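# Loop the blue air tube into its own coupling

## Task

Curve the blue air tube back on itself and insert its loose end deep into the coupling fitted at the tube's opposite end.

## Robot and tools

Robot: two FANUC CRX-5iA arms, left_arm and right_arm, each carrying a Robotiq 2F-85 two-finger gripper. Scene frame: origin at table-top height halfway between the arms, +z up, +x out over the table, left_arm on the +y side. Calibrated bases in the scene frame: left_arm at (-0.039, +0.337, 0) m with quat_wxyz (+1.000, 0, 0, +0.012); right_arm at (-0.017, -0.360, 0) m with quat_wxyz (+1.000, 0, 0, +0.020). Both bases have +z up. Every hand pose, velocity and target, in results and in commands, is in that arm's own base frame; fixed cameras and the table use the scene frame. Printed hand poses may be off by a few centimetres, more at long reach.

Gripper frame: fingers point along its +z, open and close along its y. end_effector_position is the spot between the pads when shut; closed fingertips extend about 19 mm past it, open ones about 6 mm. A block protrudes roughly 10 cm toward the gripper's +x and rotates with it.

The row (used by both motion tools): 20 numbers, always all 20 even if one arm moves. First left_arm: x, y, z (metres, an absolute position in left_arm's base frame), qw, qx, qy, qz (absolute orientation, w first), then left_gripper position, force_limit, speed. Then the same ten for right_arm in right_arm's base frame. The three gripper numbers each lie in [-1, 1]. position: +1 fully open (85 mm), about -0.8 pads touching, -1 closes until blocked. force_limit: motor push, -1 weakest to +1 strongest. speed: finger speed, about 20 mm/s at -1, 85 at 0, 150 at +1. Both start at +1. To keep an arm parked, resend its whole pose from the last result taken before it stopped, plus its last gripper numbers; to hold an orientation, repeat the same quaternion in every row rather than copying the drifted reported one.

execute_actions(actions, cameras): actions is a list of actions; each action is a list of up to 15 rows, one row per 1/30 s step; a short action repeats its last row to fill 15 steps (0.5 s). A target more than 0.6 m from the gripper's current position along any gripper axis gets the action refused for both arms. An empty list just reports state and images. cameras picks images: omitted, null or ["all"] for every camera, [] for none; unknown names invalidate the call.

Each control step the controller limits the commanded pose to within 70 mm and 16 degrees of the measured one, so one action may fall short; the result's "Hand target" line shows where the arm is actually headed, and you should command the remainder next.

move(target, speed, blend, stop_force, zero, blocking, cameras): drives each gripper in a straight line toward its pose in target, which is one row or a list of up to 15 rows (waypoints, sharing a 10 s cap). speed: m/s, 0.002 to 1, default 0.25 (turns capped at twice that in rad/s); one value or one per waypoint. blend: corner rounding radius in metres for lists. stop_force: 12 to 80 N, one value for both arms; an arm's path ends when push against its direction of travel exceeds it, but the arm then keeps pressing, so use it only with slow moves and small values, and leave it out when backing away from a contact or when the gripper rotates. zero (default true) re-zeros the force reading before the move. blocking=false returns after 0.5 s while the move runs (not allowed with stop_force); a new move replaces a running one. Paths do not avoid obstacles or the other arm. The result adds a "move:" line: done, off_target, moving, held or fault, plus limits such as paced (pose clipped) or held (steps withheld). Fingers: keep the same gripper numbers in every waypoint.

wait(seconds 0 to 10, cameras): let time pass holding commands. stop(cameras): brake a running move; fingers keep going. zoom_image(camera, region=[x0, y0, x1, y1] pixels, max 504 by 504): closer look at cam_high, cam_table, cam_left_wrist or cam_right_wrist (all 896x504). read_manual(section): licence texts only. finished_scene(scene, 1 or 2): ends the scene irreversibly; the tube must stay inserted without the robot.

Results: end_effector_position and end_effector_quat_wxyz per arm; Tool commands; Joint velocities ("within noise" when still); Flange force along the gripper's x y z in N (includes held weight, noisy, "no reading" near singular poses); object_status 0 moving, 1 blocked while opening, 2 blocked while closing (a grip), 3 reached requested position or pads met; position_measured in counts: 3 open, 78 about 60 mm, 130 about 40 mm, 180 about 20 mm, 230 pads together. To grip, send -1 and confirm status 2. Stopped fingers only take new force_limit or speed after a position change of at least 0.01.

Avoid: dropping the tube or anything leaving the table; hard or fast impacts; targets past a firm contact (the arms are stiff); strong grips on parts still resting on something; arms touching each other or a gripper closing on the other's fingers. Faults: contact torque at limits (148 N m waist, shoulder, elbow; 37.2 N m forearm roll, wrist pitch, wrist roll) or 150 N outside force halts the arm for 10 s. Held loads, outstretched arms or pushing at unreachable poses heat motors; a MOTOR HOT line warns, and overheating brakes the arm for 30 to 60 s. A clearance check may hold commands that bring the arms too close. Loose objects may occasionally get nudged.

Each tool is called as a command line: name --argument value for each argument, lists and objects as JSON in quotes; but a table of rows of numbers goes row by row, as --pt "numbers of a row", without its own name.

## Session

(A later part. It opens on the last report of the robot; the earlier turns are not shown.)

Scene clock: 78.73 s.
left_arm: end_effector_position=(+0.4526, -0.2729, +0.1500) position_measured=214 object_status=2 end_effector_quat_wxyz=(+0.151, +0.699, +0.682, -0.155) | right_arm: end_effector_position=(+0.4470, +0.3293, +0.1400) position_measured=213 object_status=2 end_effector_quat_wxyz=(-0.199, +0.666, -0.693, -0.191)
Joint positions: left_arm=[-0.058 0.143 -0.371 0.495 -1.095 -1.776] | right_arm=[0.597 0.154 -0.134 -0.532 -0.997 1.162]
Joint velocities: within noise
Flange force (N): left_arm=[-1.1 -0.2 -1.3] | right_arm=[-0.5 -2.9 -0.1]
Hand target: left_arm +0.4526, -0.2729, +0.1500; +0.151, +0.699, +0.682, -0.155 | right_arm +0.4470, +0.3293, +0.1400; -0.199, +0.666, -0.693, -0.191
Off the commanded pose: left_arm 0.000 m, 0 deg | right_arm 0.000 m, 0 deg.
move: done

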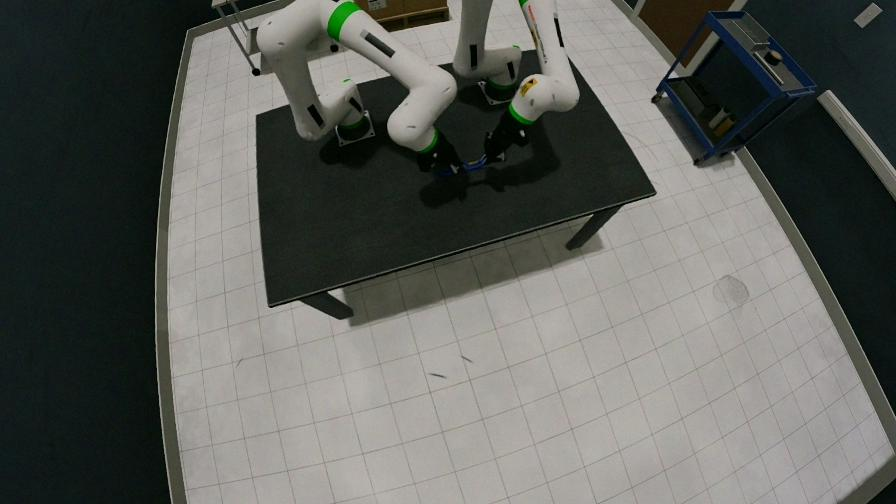

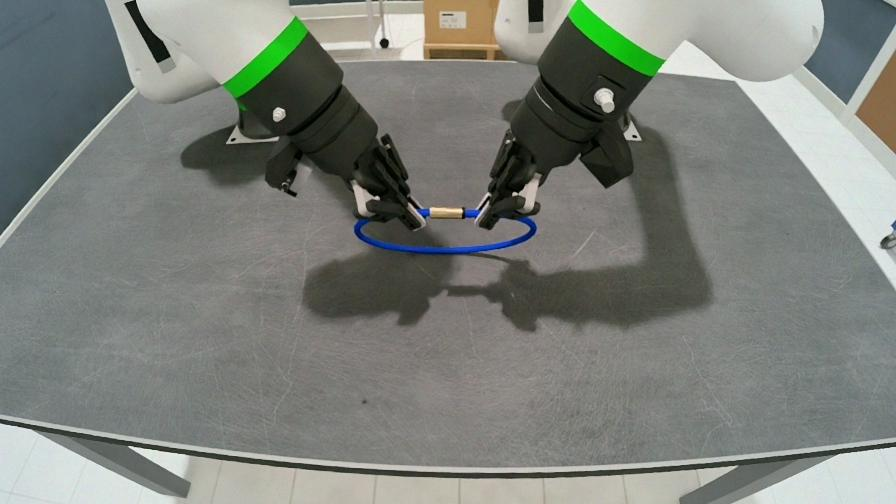

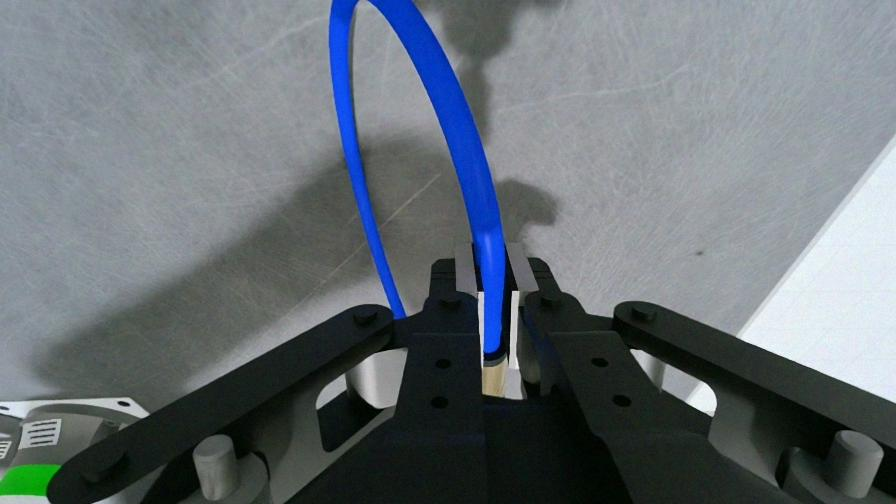

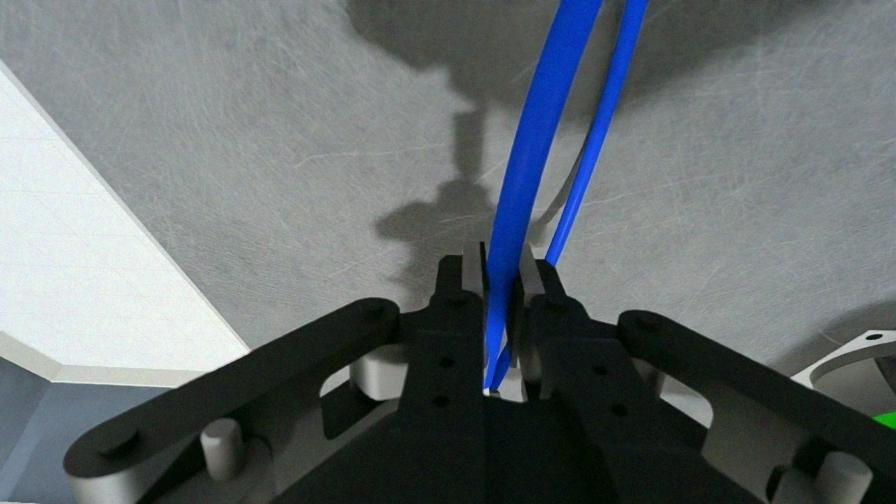

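move --target '[0.4526,-0.2729,0.038,0.1512,0.6986,0.6819,-0.1549,-1,0.2,-1,0.4470,0.3293,0.028,0.1987,-0.6660,0.6932,0.1909,-1,0.2,-1]' --speed 0.05

zoom_image --camera "cam_table" --region '[330, 180, 570, 340]'

Scene clock: 81.67 s.
left_arm: end_effector_position=(+0.4526, -0.2729, +0.0380) position_measured=214 object_status=2 end_effector_quat_wxyz=(+0.151, +0.699, +0.682, -0.155) | right_arm: end_effector_position=(+0.4470, +0.3293, +0.0280) position_measured=213 object_status=2 end_effector_quat_wxyz=(-0.199, +0.666, -0.693, -0.191)
Joint positions: left_arm=[-0.073 0.279 -0.523 0.602 -0.842 -1.945] | right_arm=[0.58 0.31 -0.215 -0.639 -0.807 1.346]
Joint velocities: within noise
Flange force (N): left_arm=[-0.8 1.3 -1.7] | right_arm=[-0.1 -2.9 1.8]
Hand target: left_arm +0.4526, -0.2729, +0.0380; +0.151, +0.699, +0.682, -0.155 | right_arm +0.4470, +0.3293, +0.0280; -0.199, +0.666, -0.693, -0.191
Off the commanded pose: left_arm 0.000 m, 0 deg | right_arm 0.000 m, 0 deg.
move: done

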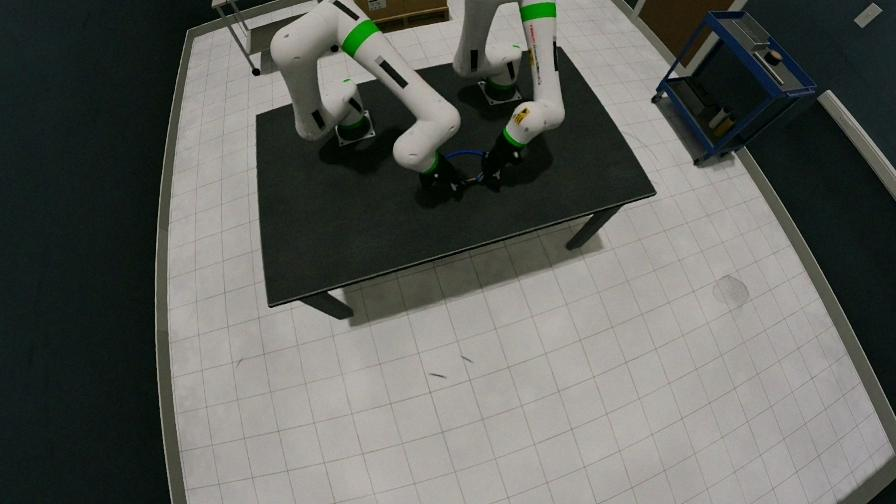

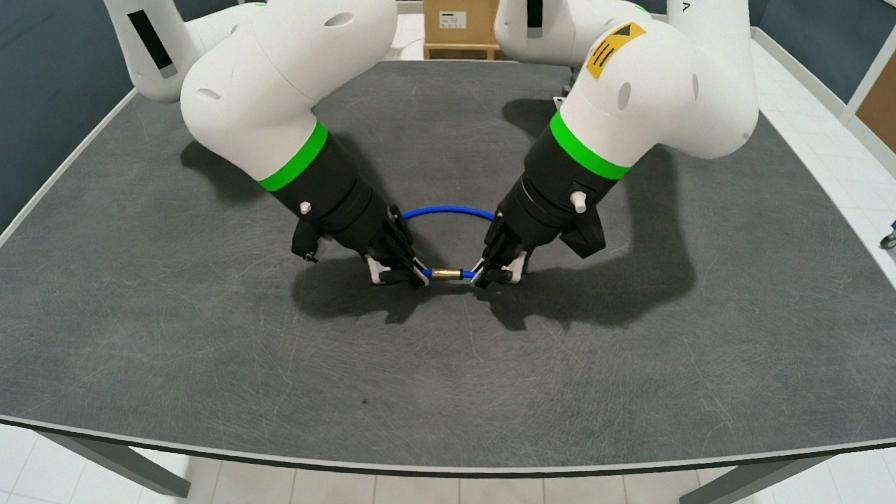

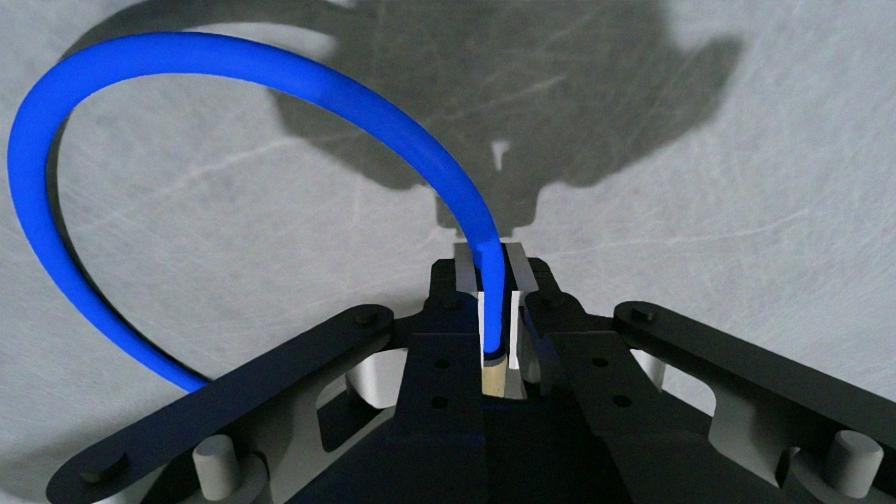

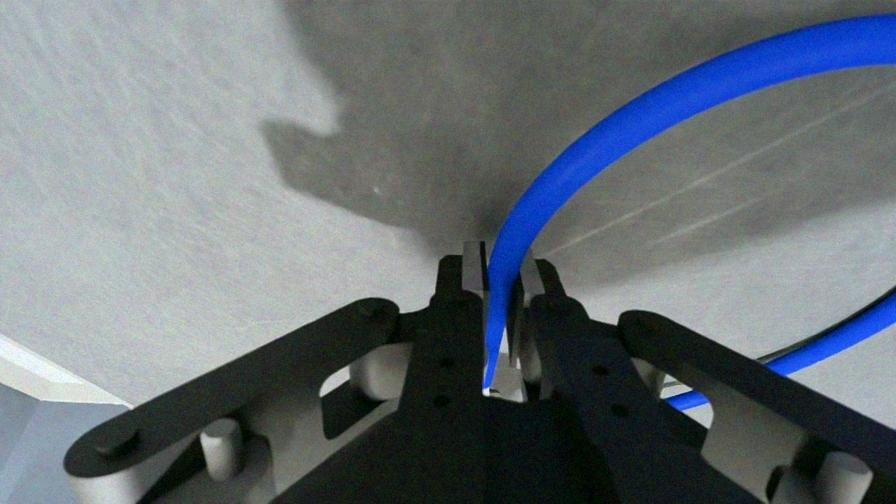

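Scaled by 2.100 from the camera's 896x504 image, which has a finer 1280x720 frame.

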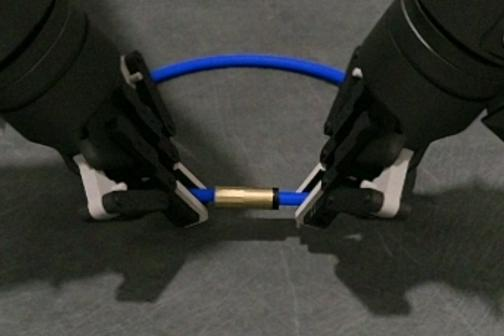

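move --target '[0.4526,-0.2729,0.038,0.1512,0.6986,0.6819,-0.1549,-1,0.2,-1,0.4470,0.3293,0.028,0.1987,-0.6660,0.6932,0.1909,-0.5,0.2,-1]' --speed 0.05 --cameras '["cam_table"]'

wait --seconds 1

zoom_image --camera "cam_table" --region '[330, 180, 570, 340]'

Scene clock: 82.50 s.
left_arm: end_effector_position=(+0.4526, -0.2729, +0.0380) position_measured=214 object_status=2 end_effector_quat_wxyz=(+0.151, +0.699, +0.682, -0.155) | right_arm: end_effector_position=(+0.4470, +0.3293, +0.0280) position_measured=191 object_status=0 end_effector_quat_wxyz=(-0.199, +0.666, -0.693, -0.191)
Joint positions: left_arm=[-0.073 0.279 -0.523 0.602 -0.842 -1.945] | right_arm=[0.58 0.31 -0.215 -0.639 -0.807 1.346]
Joint velocities: within noise
Flange force (N): left_arm=[-1.8 -0.7 -2.4] | right_arm=[-0.1 -3.5 2.3]
Hand target: left_arm +0.4526, -0.2729, +0.0380; +0.151, +0.699, +0.682, -0.155 | right_arm +0.4470, +0.3293, +0.0280; -0.199, +0.666, -0.693, -0.191
Off the commanded pose: left_arm 0.000 m, 0 deg | right_arm 0.000 m, 0 deg.
move: done
Images, in order (width x height): cam_table 896x504.

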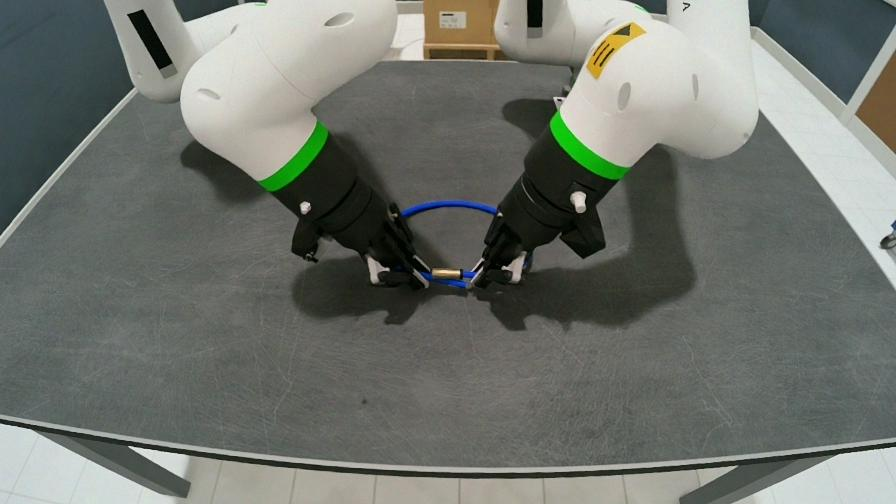

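Scene clock: 83.50 s.
left_arm: end_effector_position=(+0.4526, -0.2729, +0.0380) position_measured=214 object_status=2 end_effector_quat_wxyz=(+0.151, +0.699, +0.682, -0.155) | right_arm: end_effector_position=(+0.4470, +0.3293, +0.0280) position_measured=191 object_status=3 end_effector_quat_wxyz=(-0.199, +0.666, -0.693, -0.191)
Joint positions: left_arm=[-0.073 0.279 -0.523 0.602 -0.842 -1.945] | right_arm=[0.58 0.31 -0.215 -0.639 -0.807 1.346]
Joint velocities: within noise
Flange force (N): left_arm=[-2.7 0.7 -1.8] | right_arm=[-0.2 -1.5 1.5]
Hand target: left_arm +0.4526, -0.2729, +0.0380; +0.151, +0.699, +0.682, -0.155 | right_arm +0.4470, +0.3293, +0.0280; -0.199, +0.666, -0.693, -0.191
Tool commands: left_gripper/position=-1.0 left_gripper/force_limit=+0.2 left_gripper/speed=-1.0 right_gripper/position=-0.5 right_gripper/force_limit=+0.2 right_gripper/speed=-1.0
Off the commanded pose: left_arm 0.000 m, 0 deg | right_arm 0.000 m, 0 deg.
wait: 1.00 s; at rest by 0.17 s

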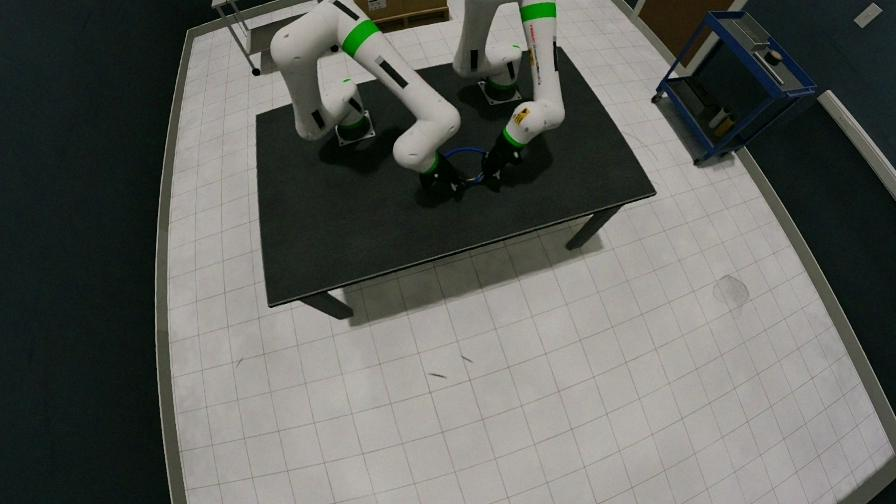

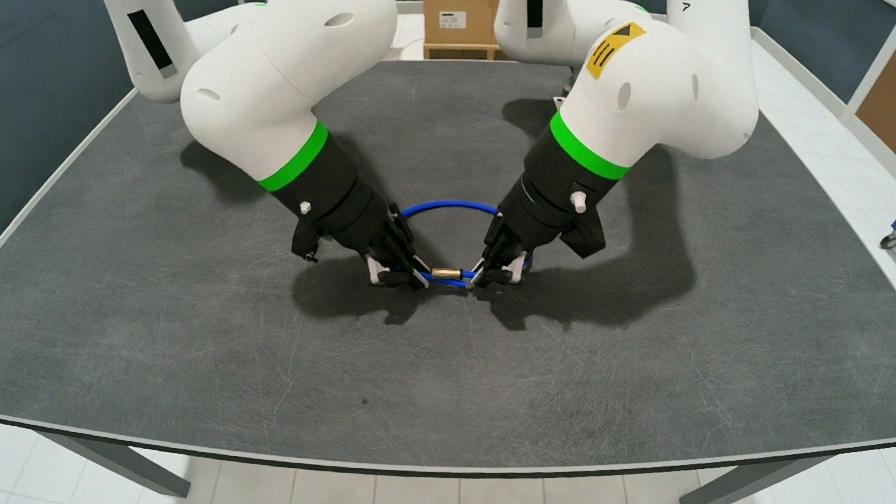

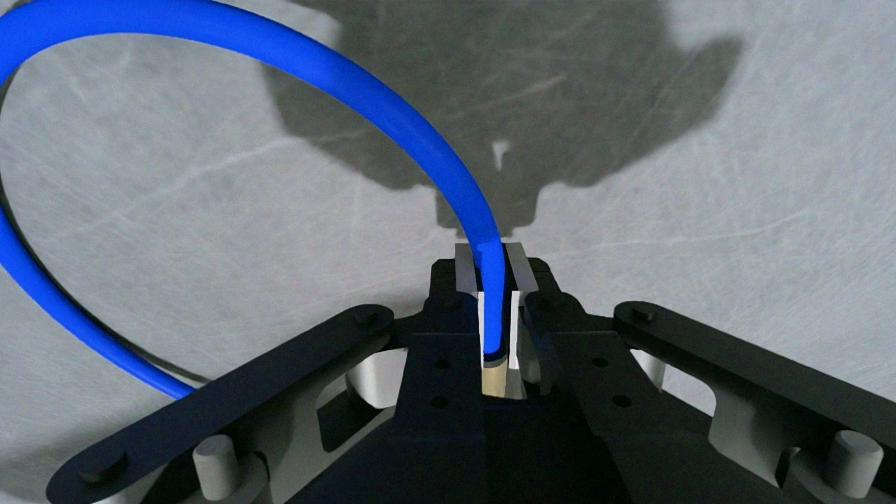

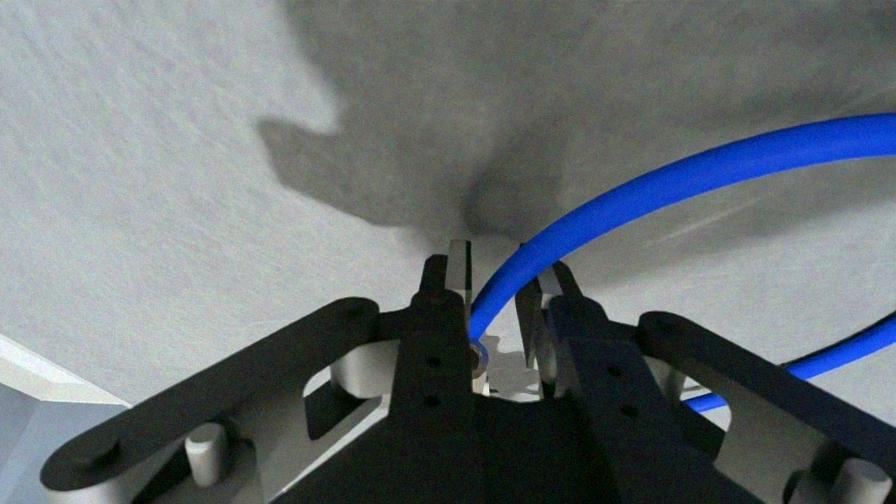

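Scaled by 2.100 from the camera's 896x504 image, which has a finer 1280x720 frame.

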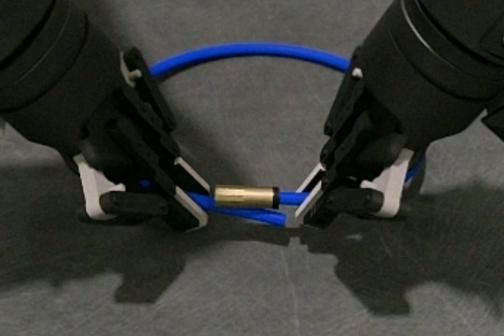

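move --pt "0.4526 -0.2729 0.038 0.1512 0.6986 0.6819 -0.1549 -1 0.2 -1 0.4470 0.3293 0.028 0.1987 -0.6660 0.6932 0.1909 -1 0.3 -1" --pt "0.4526 -0.2729 0.038 0.1512 0.6986 0.6819 -0.1549 -1 0.2 -1 0.4460 0.3093 0.028 0.1987 -0.6660 0.6932 0.1909 -1 0.3 -1" --speed 0.05

zoom_image --camera "cam_table" --region '[330, 180, 570, 340]'

Scene clock: 85.60 s.
left_arm: end_effector_position=(+0.4526, -0.2729, +0.0380) position_measured=214 object_status=2 end_effector_quat_wxyz=(+0.151, +0.699, +0.682, -0.155) | right_arm: end_effector_position=(+0.4460, +0.3093, +0.0280) position_measured=213 object_status=2 end_effector_quat_wxyz=(-0.199, +0.666, -0.693, -0.191)
Joint positions: left_arm=[-0.073 0.279 -0.523 0.602 -0.842 -1.945] | right_arm=[0.543 0.294 -0.235 -0.647 -0.824 1.384]
Joint velocities: within noise
Flange force (N): left_arm=[-1.6 -1.1 -0.2] | right_arm=[-0.5 -2.8 1.6]
Hand target: left_arm +0.4526, -0.2729, +0.0380; +0.151, +0.699, +0.682, -0.155 | right_arm +0.4460, +0.3093, +0.0280; -0.199, +0.666, -0.693, -0.191
Off the commanded pose: left_arm 0.000 m, 0 deg | right_arm 0.000 m, 0 deg.
move: done

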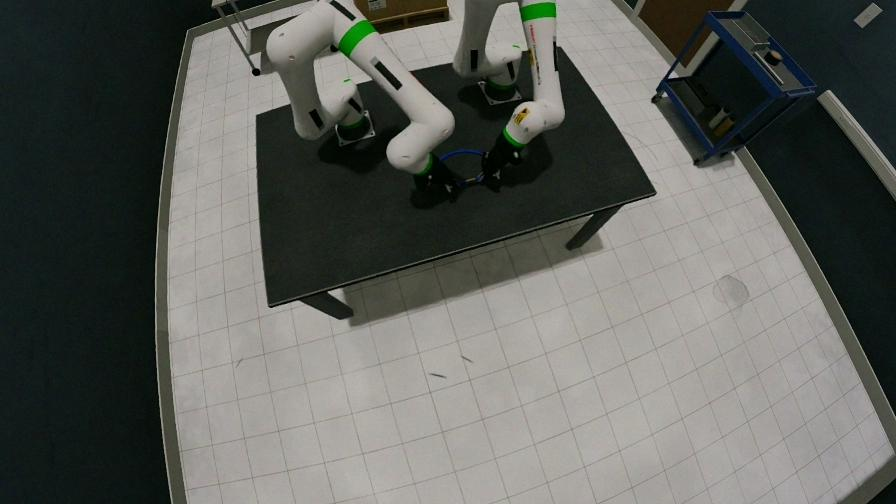

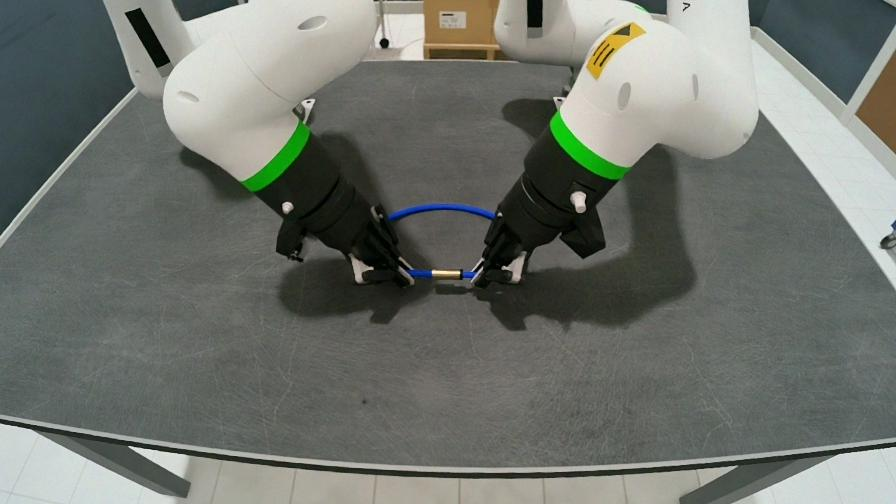

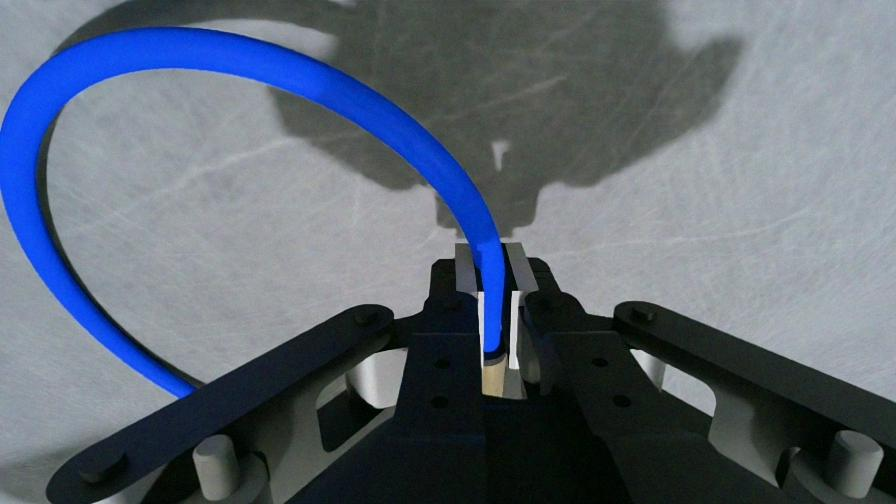

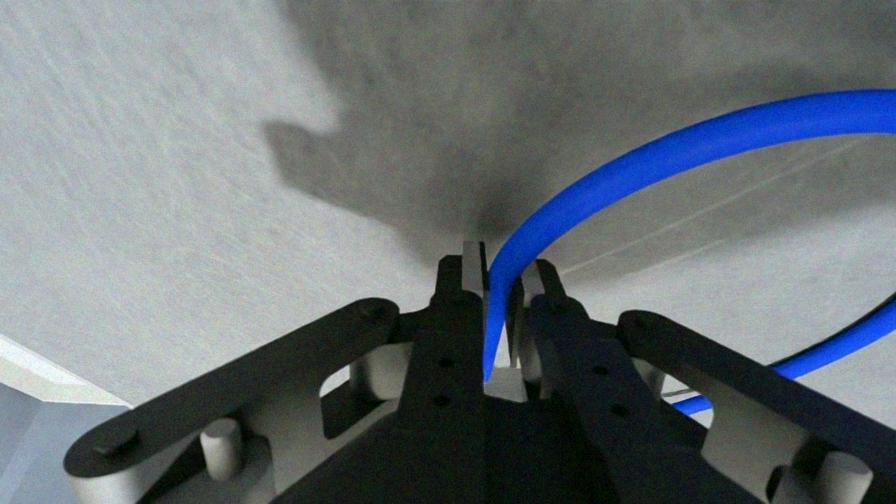

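Scaled by 2.100 from the camera's 896x504 image, which has a finer 1280x720 frame.

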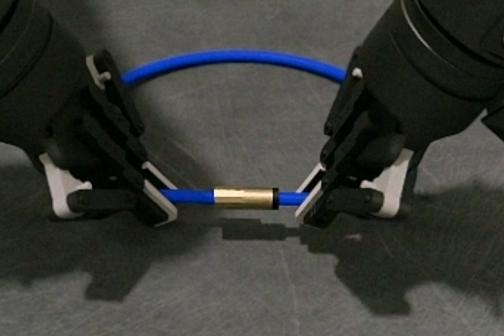

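move --pt "0.4526 -0.2729 0.038 0.1512 0.6986 0.6819 -0.1549 -1 0.2 -1 0.4436 0.2623 0.028 0.1987 -0.6660 0.6932 0.1909 -1 0.3 -1" --pt "0.4526 -0.2729 0.098 0.1512 0.6986 0.6819 -0.1549 -1 0.2 -1 0.4436 0.2623 0.0885 0.1987 -0.6660 0.6932 0.1909 -1 0.3 -1" --speed 0.06 --cameras '["cam_table","cam_high"]'

zoom_image --camera "cam_table" --region '[370, 200, 490, 310]'

zoom_image --camera "cam_high" --region '[430, 140, 510, 200]'

move --target '[0.4526,-0.2729,0.098,0.1512,0.6986,0.6819,-0.1549,-1,0.2,-1,0.4636,0.2623,0.0885,0.1987,-0.6660,0.6932,0.1909,-1,0.3,-1]' --speed 0.06 --cameras '["cam_table","cam_high"]'

zoom_image --camera "cam_table" --region '[370, 200, 490, 310]'

zoom_image --camera "cam_high" --region '[430, 140, 510, 200]'

move --target '[0.4526,-0.2729,0.098,0.1512,0.6986,0.6819,-0.1549,-1,0.2,-1,0.4436,0.2623,0.1085,0.1987,-0.6660,0.6932,0.1909,-1,0.3,-1]' --speed 0.06 --cameras '["cam_table","cam_high"]'

zoom_image --camera "cam_table" --region '[370, 200, 490, 310]'

zoom_image --camera "cam_high" --region '[430, 140, 510, 200]'

Scene clock: 88.03 s.
left_arm: end_effector_position=(+0.4526, -0.2729, +0.0980) position_measured=214 object_status=2 end_effector_quat_wxyz=(+0.151, +0.699, +0.682, -0.155) | right_arm: end_effector_position=(+0.4436, +0.2623, +0.0885) position_measured=213 object_status=2 end_effector_quat_wxyz=(-0.199, +0.666, -0.693, -0.191)
Joint positions: left_arm=[-0.063 0.198 -0.448 0.534 -0.978 -1.847] | right_arm=[0.461 0.166 -0.237 -0.599 -0.969 1.367]
Joint velocities: within noise
Flange force (N): left_arm=[-1.9 -0.4 0.1] | right_arm=[-0.5 -3.3 1.1]
Hand target: left_arm +0.4526, -0.2729, +0.0980; +0.151, +0.699, +0.682, -0.155 | right_arm +0.4436, +0.2623, +0.0885; -0.199, +0.666, -0.693, -0.191
Off the commanded pose: left_arm 0.000 m, 0 deg | right_arm 0.000 m, 0 deg.
move: done
Images, in order (width x height): cam_high 896x504, cam_table 896x504.

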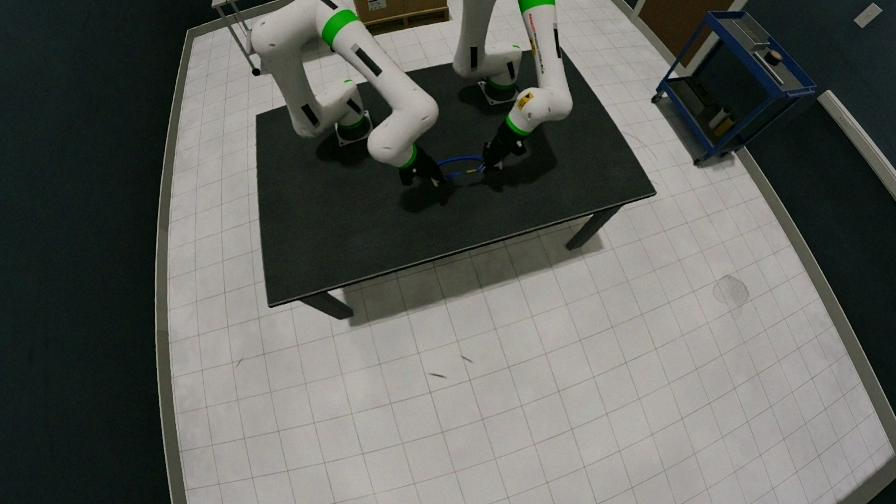

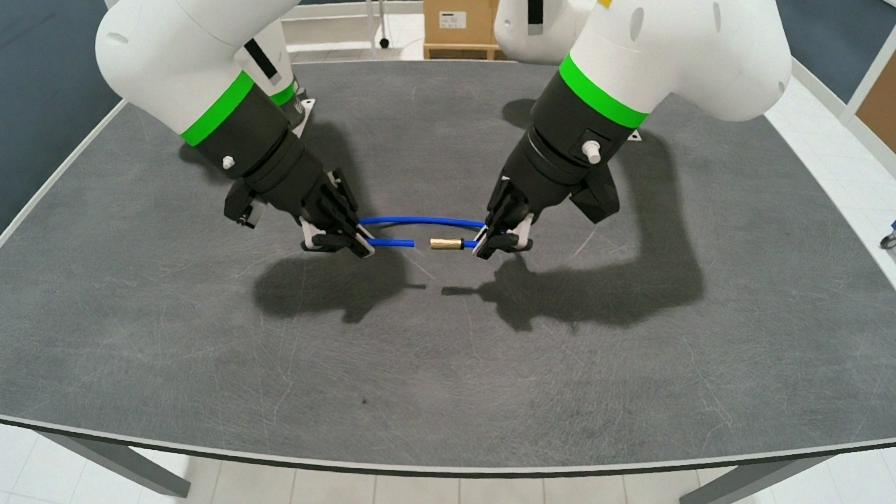

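Scaled by 4.200 from the camera's 896x504 image, which has a finer 1280x720 frame.

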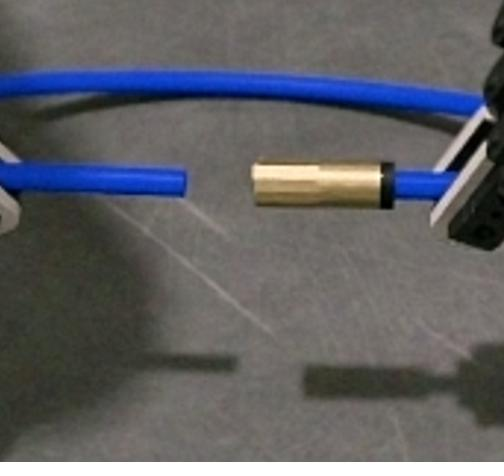

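Scaled by 6.300 from the camera's 896x504 image, which has a finer 1280x720 frame.

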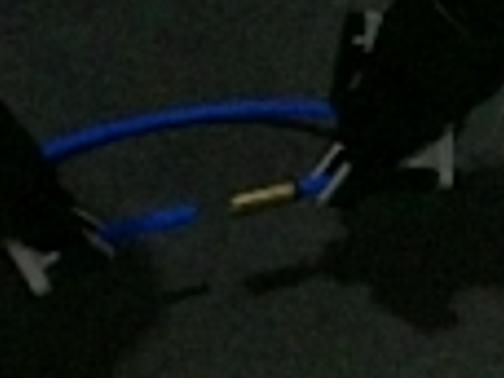

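Scene clock: 88.77 s.
left_arm: end_effector_position=(+0.4526, -0.2729, +0.0980) position_measured=214 object_status=2 end_effector_quat_wxyz=(+0.151, +0.699, +0.682, -0.155) | right_arm: end_effector_position=(+0.4636, +0.2623, +0.0885) position_measured=213 object_status=2 end_effector_quat_wxyz=(-0.199, +0.666, -0.693, -0.191)
Joint positions: left_arm=[-0.063 0.198 -0.448 0.534 -0.978 -1.847] | right_arm=[0.441 0.21 -0.183 -0.598 -0.986 1.379]
Joint velocities: within noise
Flange force (N): left_arm=[-1.7 -0.4 -0.2] | right_arm=[-1.2 -3.8 0.7]
Hand target: left_arm +0.4526, -0.2729, +0.0980; +0.151, +0.699, +0.682, -0.155 | right_arm +0.4636, +0.2623, +0.0885; -0.199, +0.666, -0.693, -0.191
Off the commanded pose: left_arm 0.000 m, 0 deg | right_arm 0.000 m, 0 deg.
move: done
Images, in order (width x height): cam_high 896x504, cam_table 896x504.

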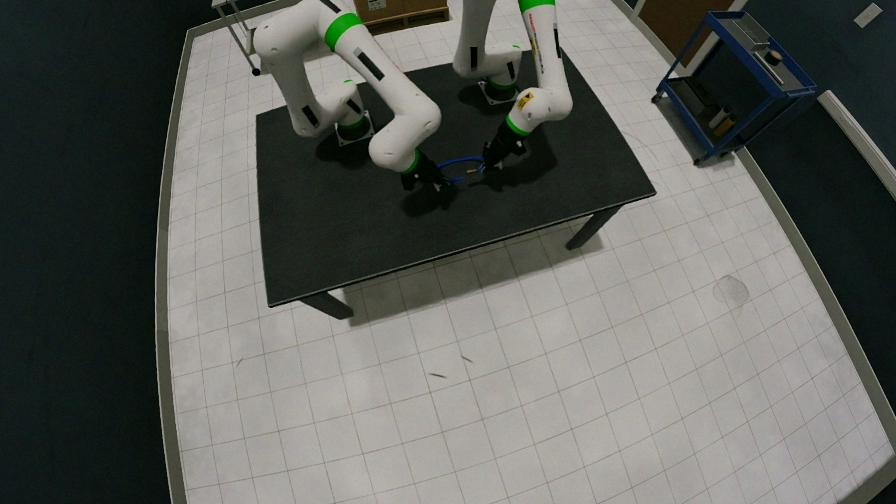

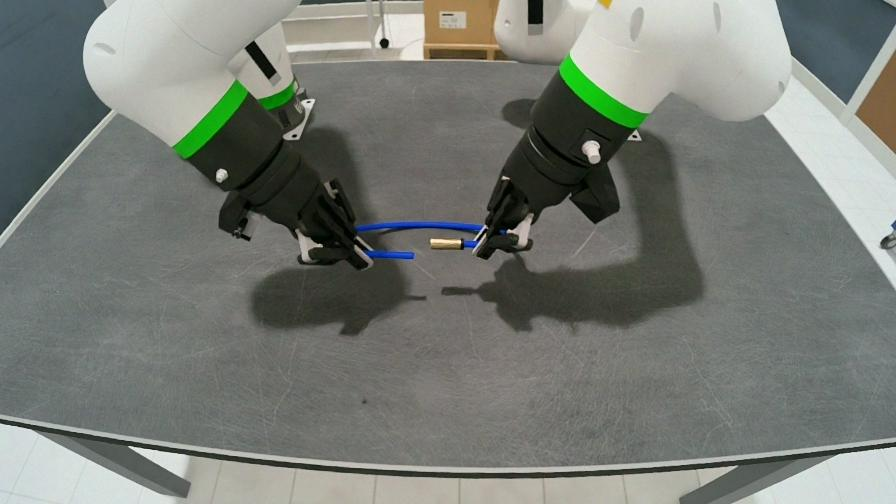

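Scaled by 4.200 from the camera's 896x504 image, which has a finer 1280x720 frame.

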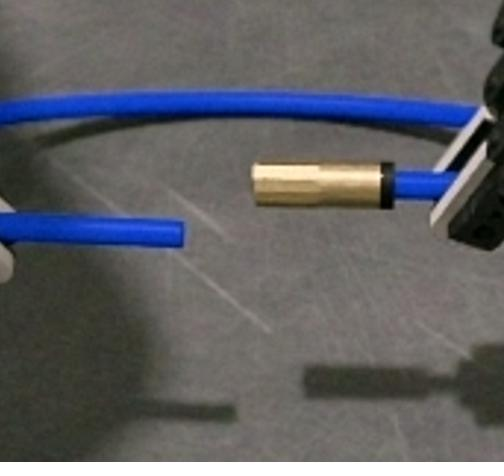

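Scaled by 6.300 from the camera's 896x504 image, which has a finer 1280x720 frame.

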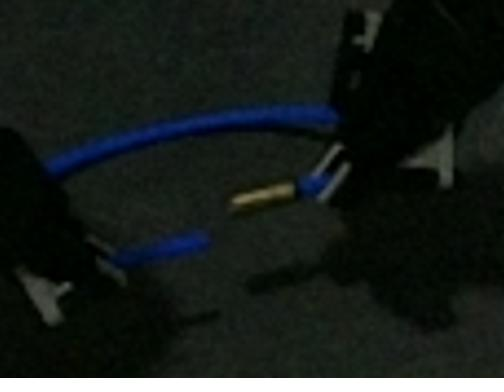

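Scene clock: 89.50 s.
left_arm: end_effector_position=(+0.4526, -0.2729, +0.0980) position_measured=214 object_status=2 end_effector_quat_wxyz=(+0.151, +0.699, +0.682, -0.155) | right_arm: end_effector_position=(+0.4436, +0.2623, +0.1085) position_measured=213 object_status=2 end_effector_quat_wxyz=(-0.199, +0.666, -0.693, -0.191)
Joint positions: left_arm=[-0.063 0.198 -0.448 0.534 -0.978 -1.847] | right_arm=[0.463 0.138 -0.22 -0.582 -1.004 1.335]
Joint velocities: within noise
Flange force (N): left_arm=[-2.0 -0.4 -0.2] | right_arm=[-1.6 -3.3 -0.7]
Hand target: left_arm +0.4526, -0.2729, +0.0980; +0.151, +0.699, +0.682, -0.155 | right_arm +0.4436, +0.2623, +0.1085; -0.199, +0.666, -0.693, -0.191
Off the commanded pose: left_arm 0.000 m, 0 deg | right_arm 0.000 m, 0 deg.
move: done
Images, in order (width x height): cam_high 896x504, cam_table 896x504.

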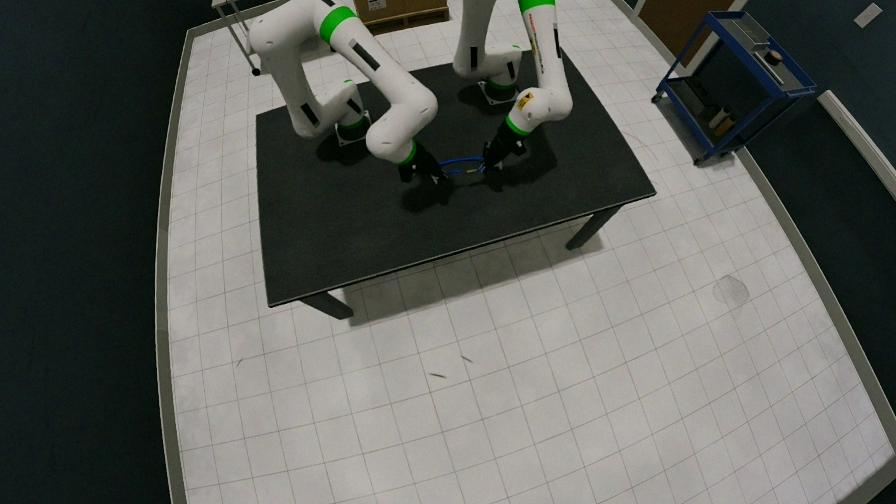

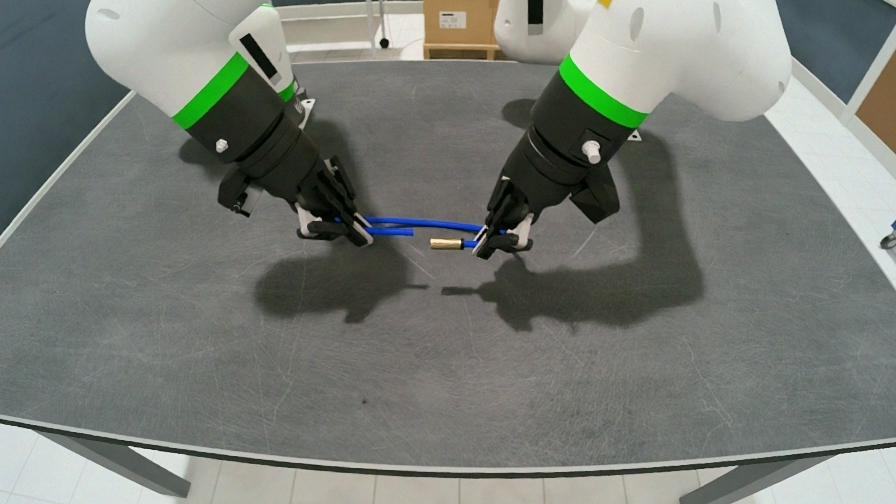

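Scaled by 4.200 from the camera's 896x504 image, which has a finer 1280x720 frame.

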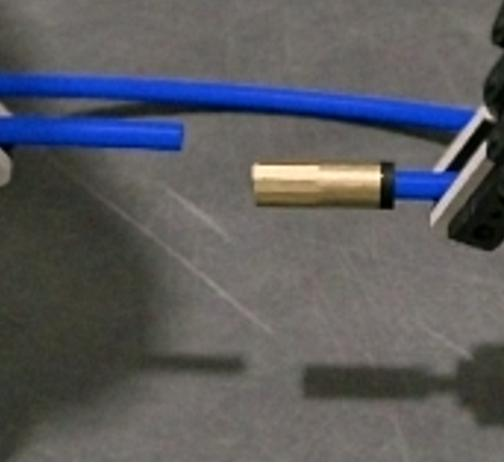

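Scaled by 6.300 from the camera's 896x504 image, which has a finer 1280x720 frame.

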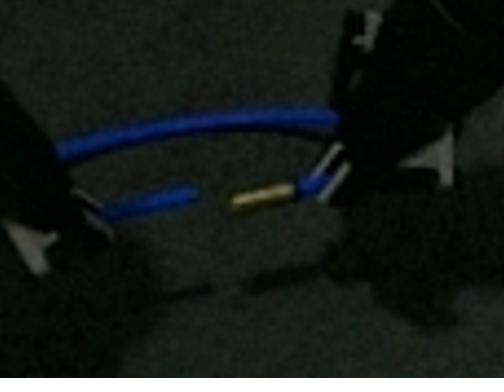

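move --target '[0.4526,-0.2729,0.098,0.1512,0.6986,0.6819,-0.1549,-1,0.2,-1,0.4509,0.2673,0.0950,0.2027,-0.6714,0.6844,0.1989,-1,0.3,-1]' --speed 0.06 --cameras '["cam_table","cam_high"]'

zoom_image --camera "cam_table" --region '[370, 200, 490, 310]'

zoom_image --camera "cam_high" --region '[430, 140, 510, 200]'

Scene clock: 90.63 s.
left_arm: end_effector_position=(+0.4526, -0.2729, +0.0980) position_measured=214 object_status=2 end_effector_quat_wxyz=(+0.151, +0.699, +0.682, -0.155) | right_arm: end_effector_position=(+0.4509, +0.2673, +0.0950) position_measured=213 object_status=2 end_effector_quat_wxyz=(-0.203, +0.671, -0.684, -0.199)
Joint positions: left_arm=[-0.063 0.198 -0.448 0.534 -0.978 -1.847] | right_arm=[0.447 0.185 -0.2 -0.617 -0.998 1.397]
Joint velocities: within noise
Flange force (N): left_arm=[-1.8 -1.4 0.3] | right_arm=[-0.6 -3.6 0.6]
Hand target: left_arm +0.4526, -0.2729, +0.0980; +0.151, +0.699, +0.682, -0.155 | right_arm +0.4509, +0.2673, +0.0950; -0.203, +0.671, -0.684, -0.199
Off the commanded pose: left_arm 0.000 m, 0 deg | right_arm 0.000 m, 0 deg.
move: done
Images, in order (width x height): cam_high 896x504, cam_table 896x504.

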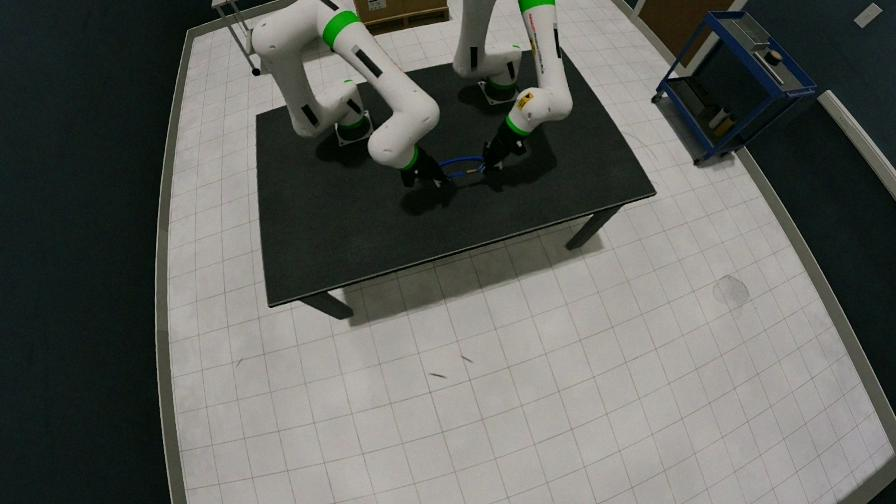

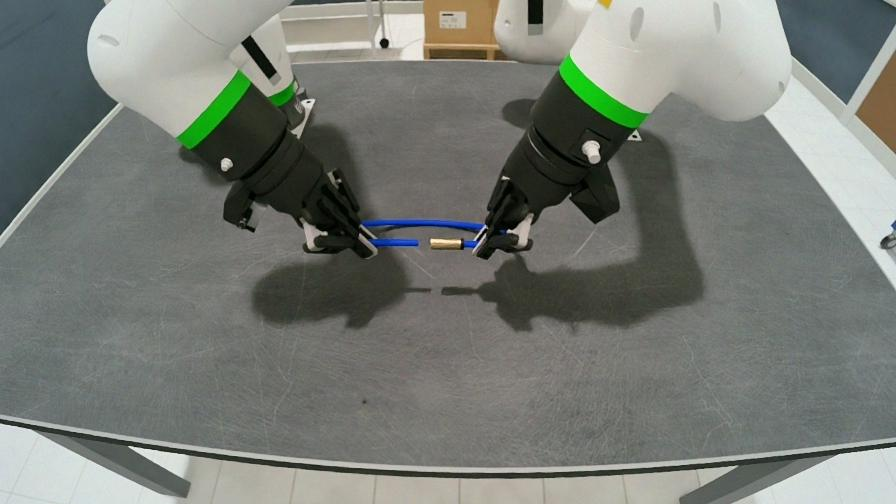

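Scaled by 4.200 from the camera's 896x504 image, which has a finer 1280x720 frame.

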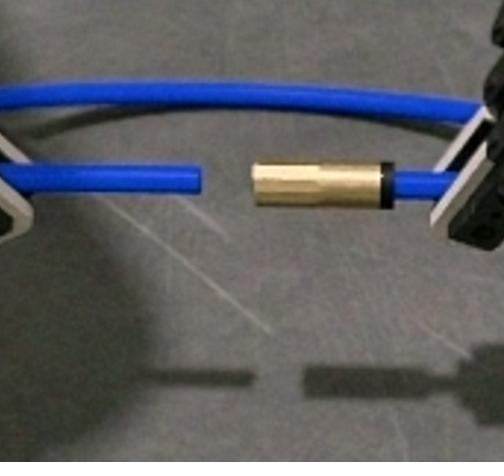

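Scaled by 6.300 from the camera's 896x504 image, which has a finer 1280x720 frame.

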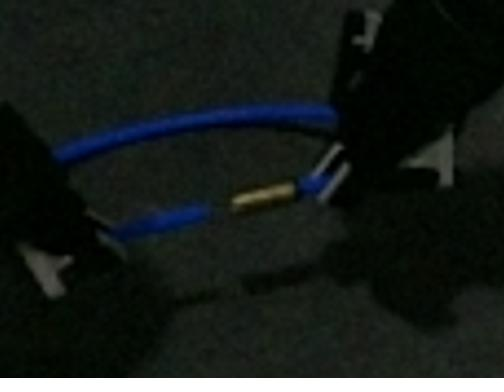

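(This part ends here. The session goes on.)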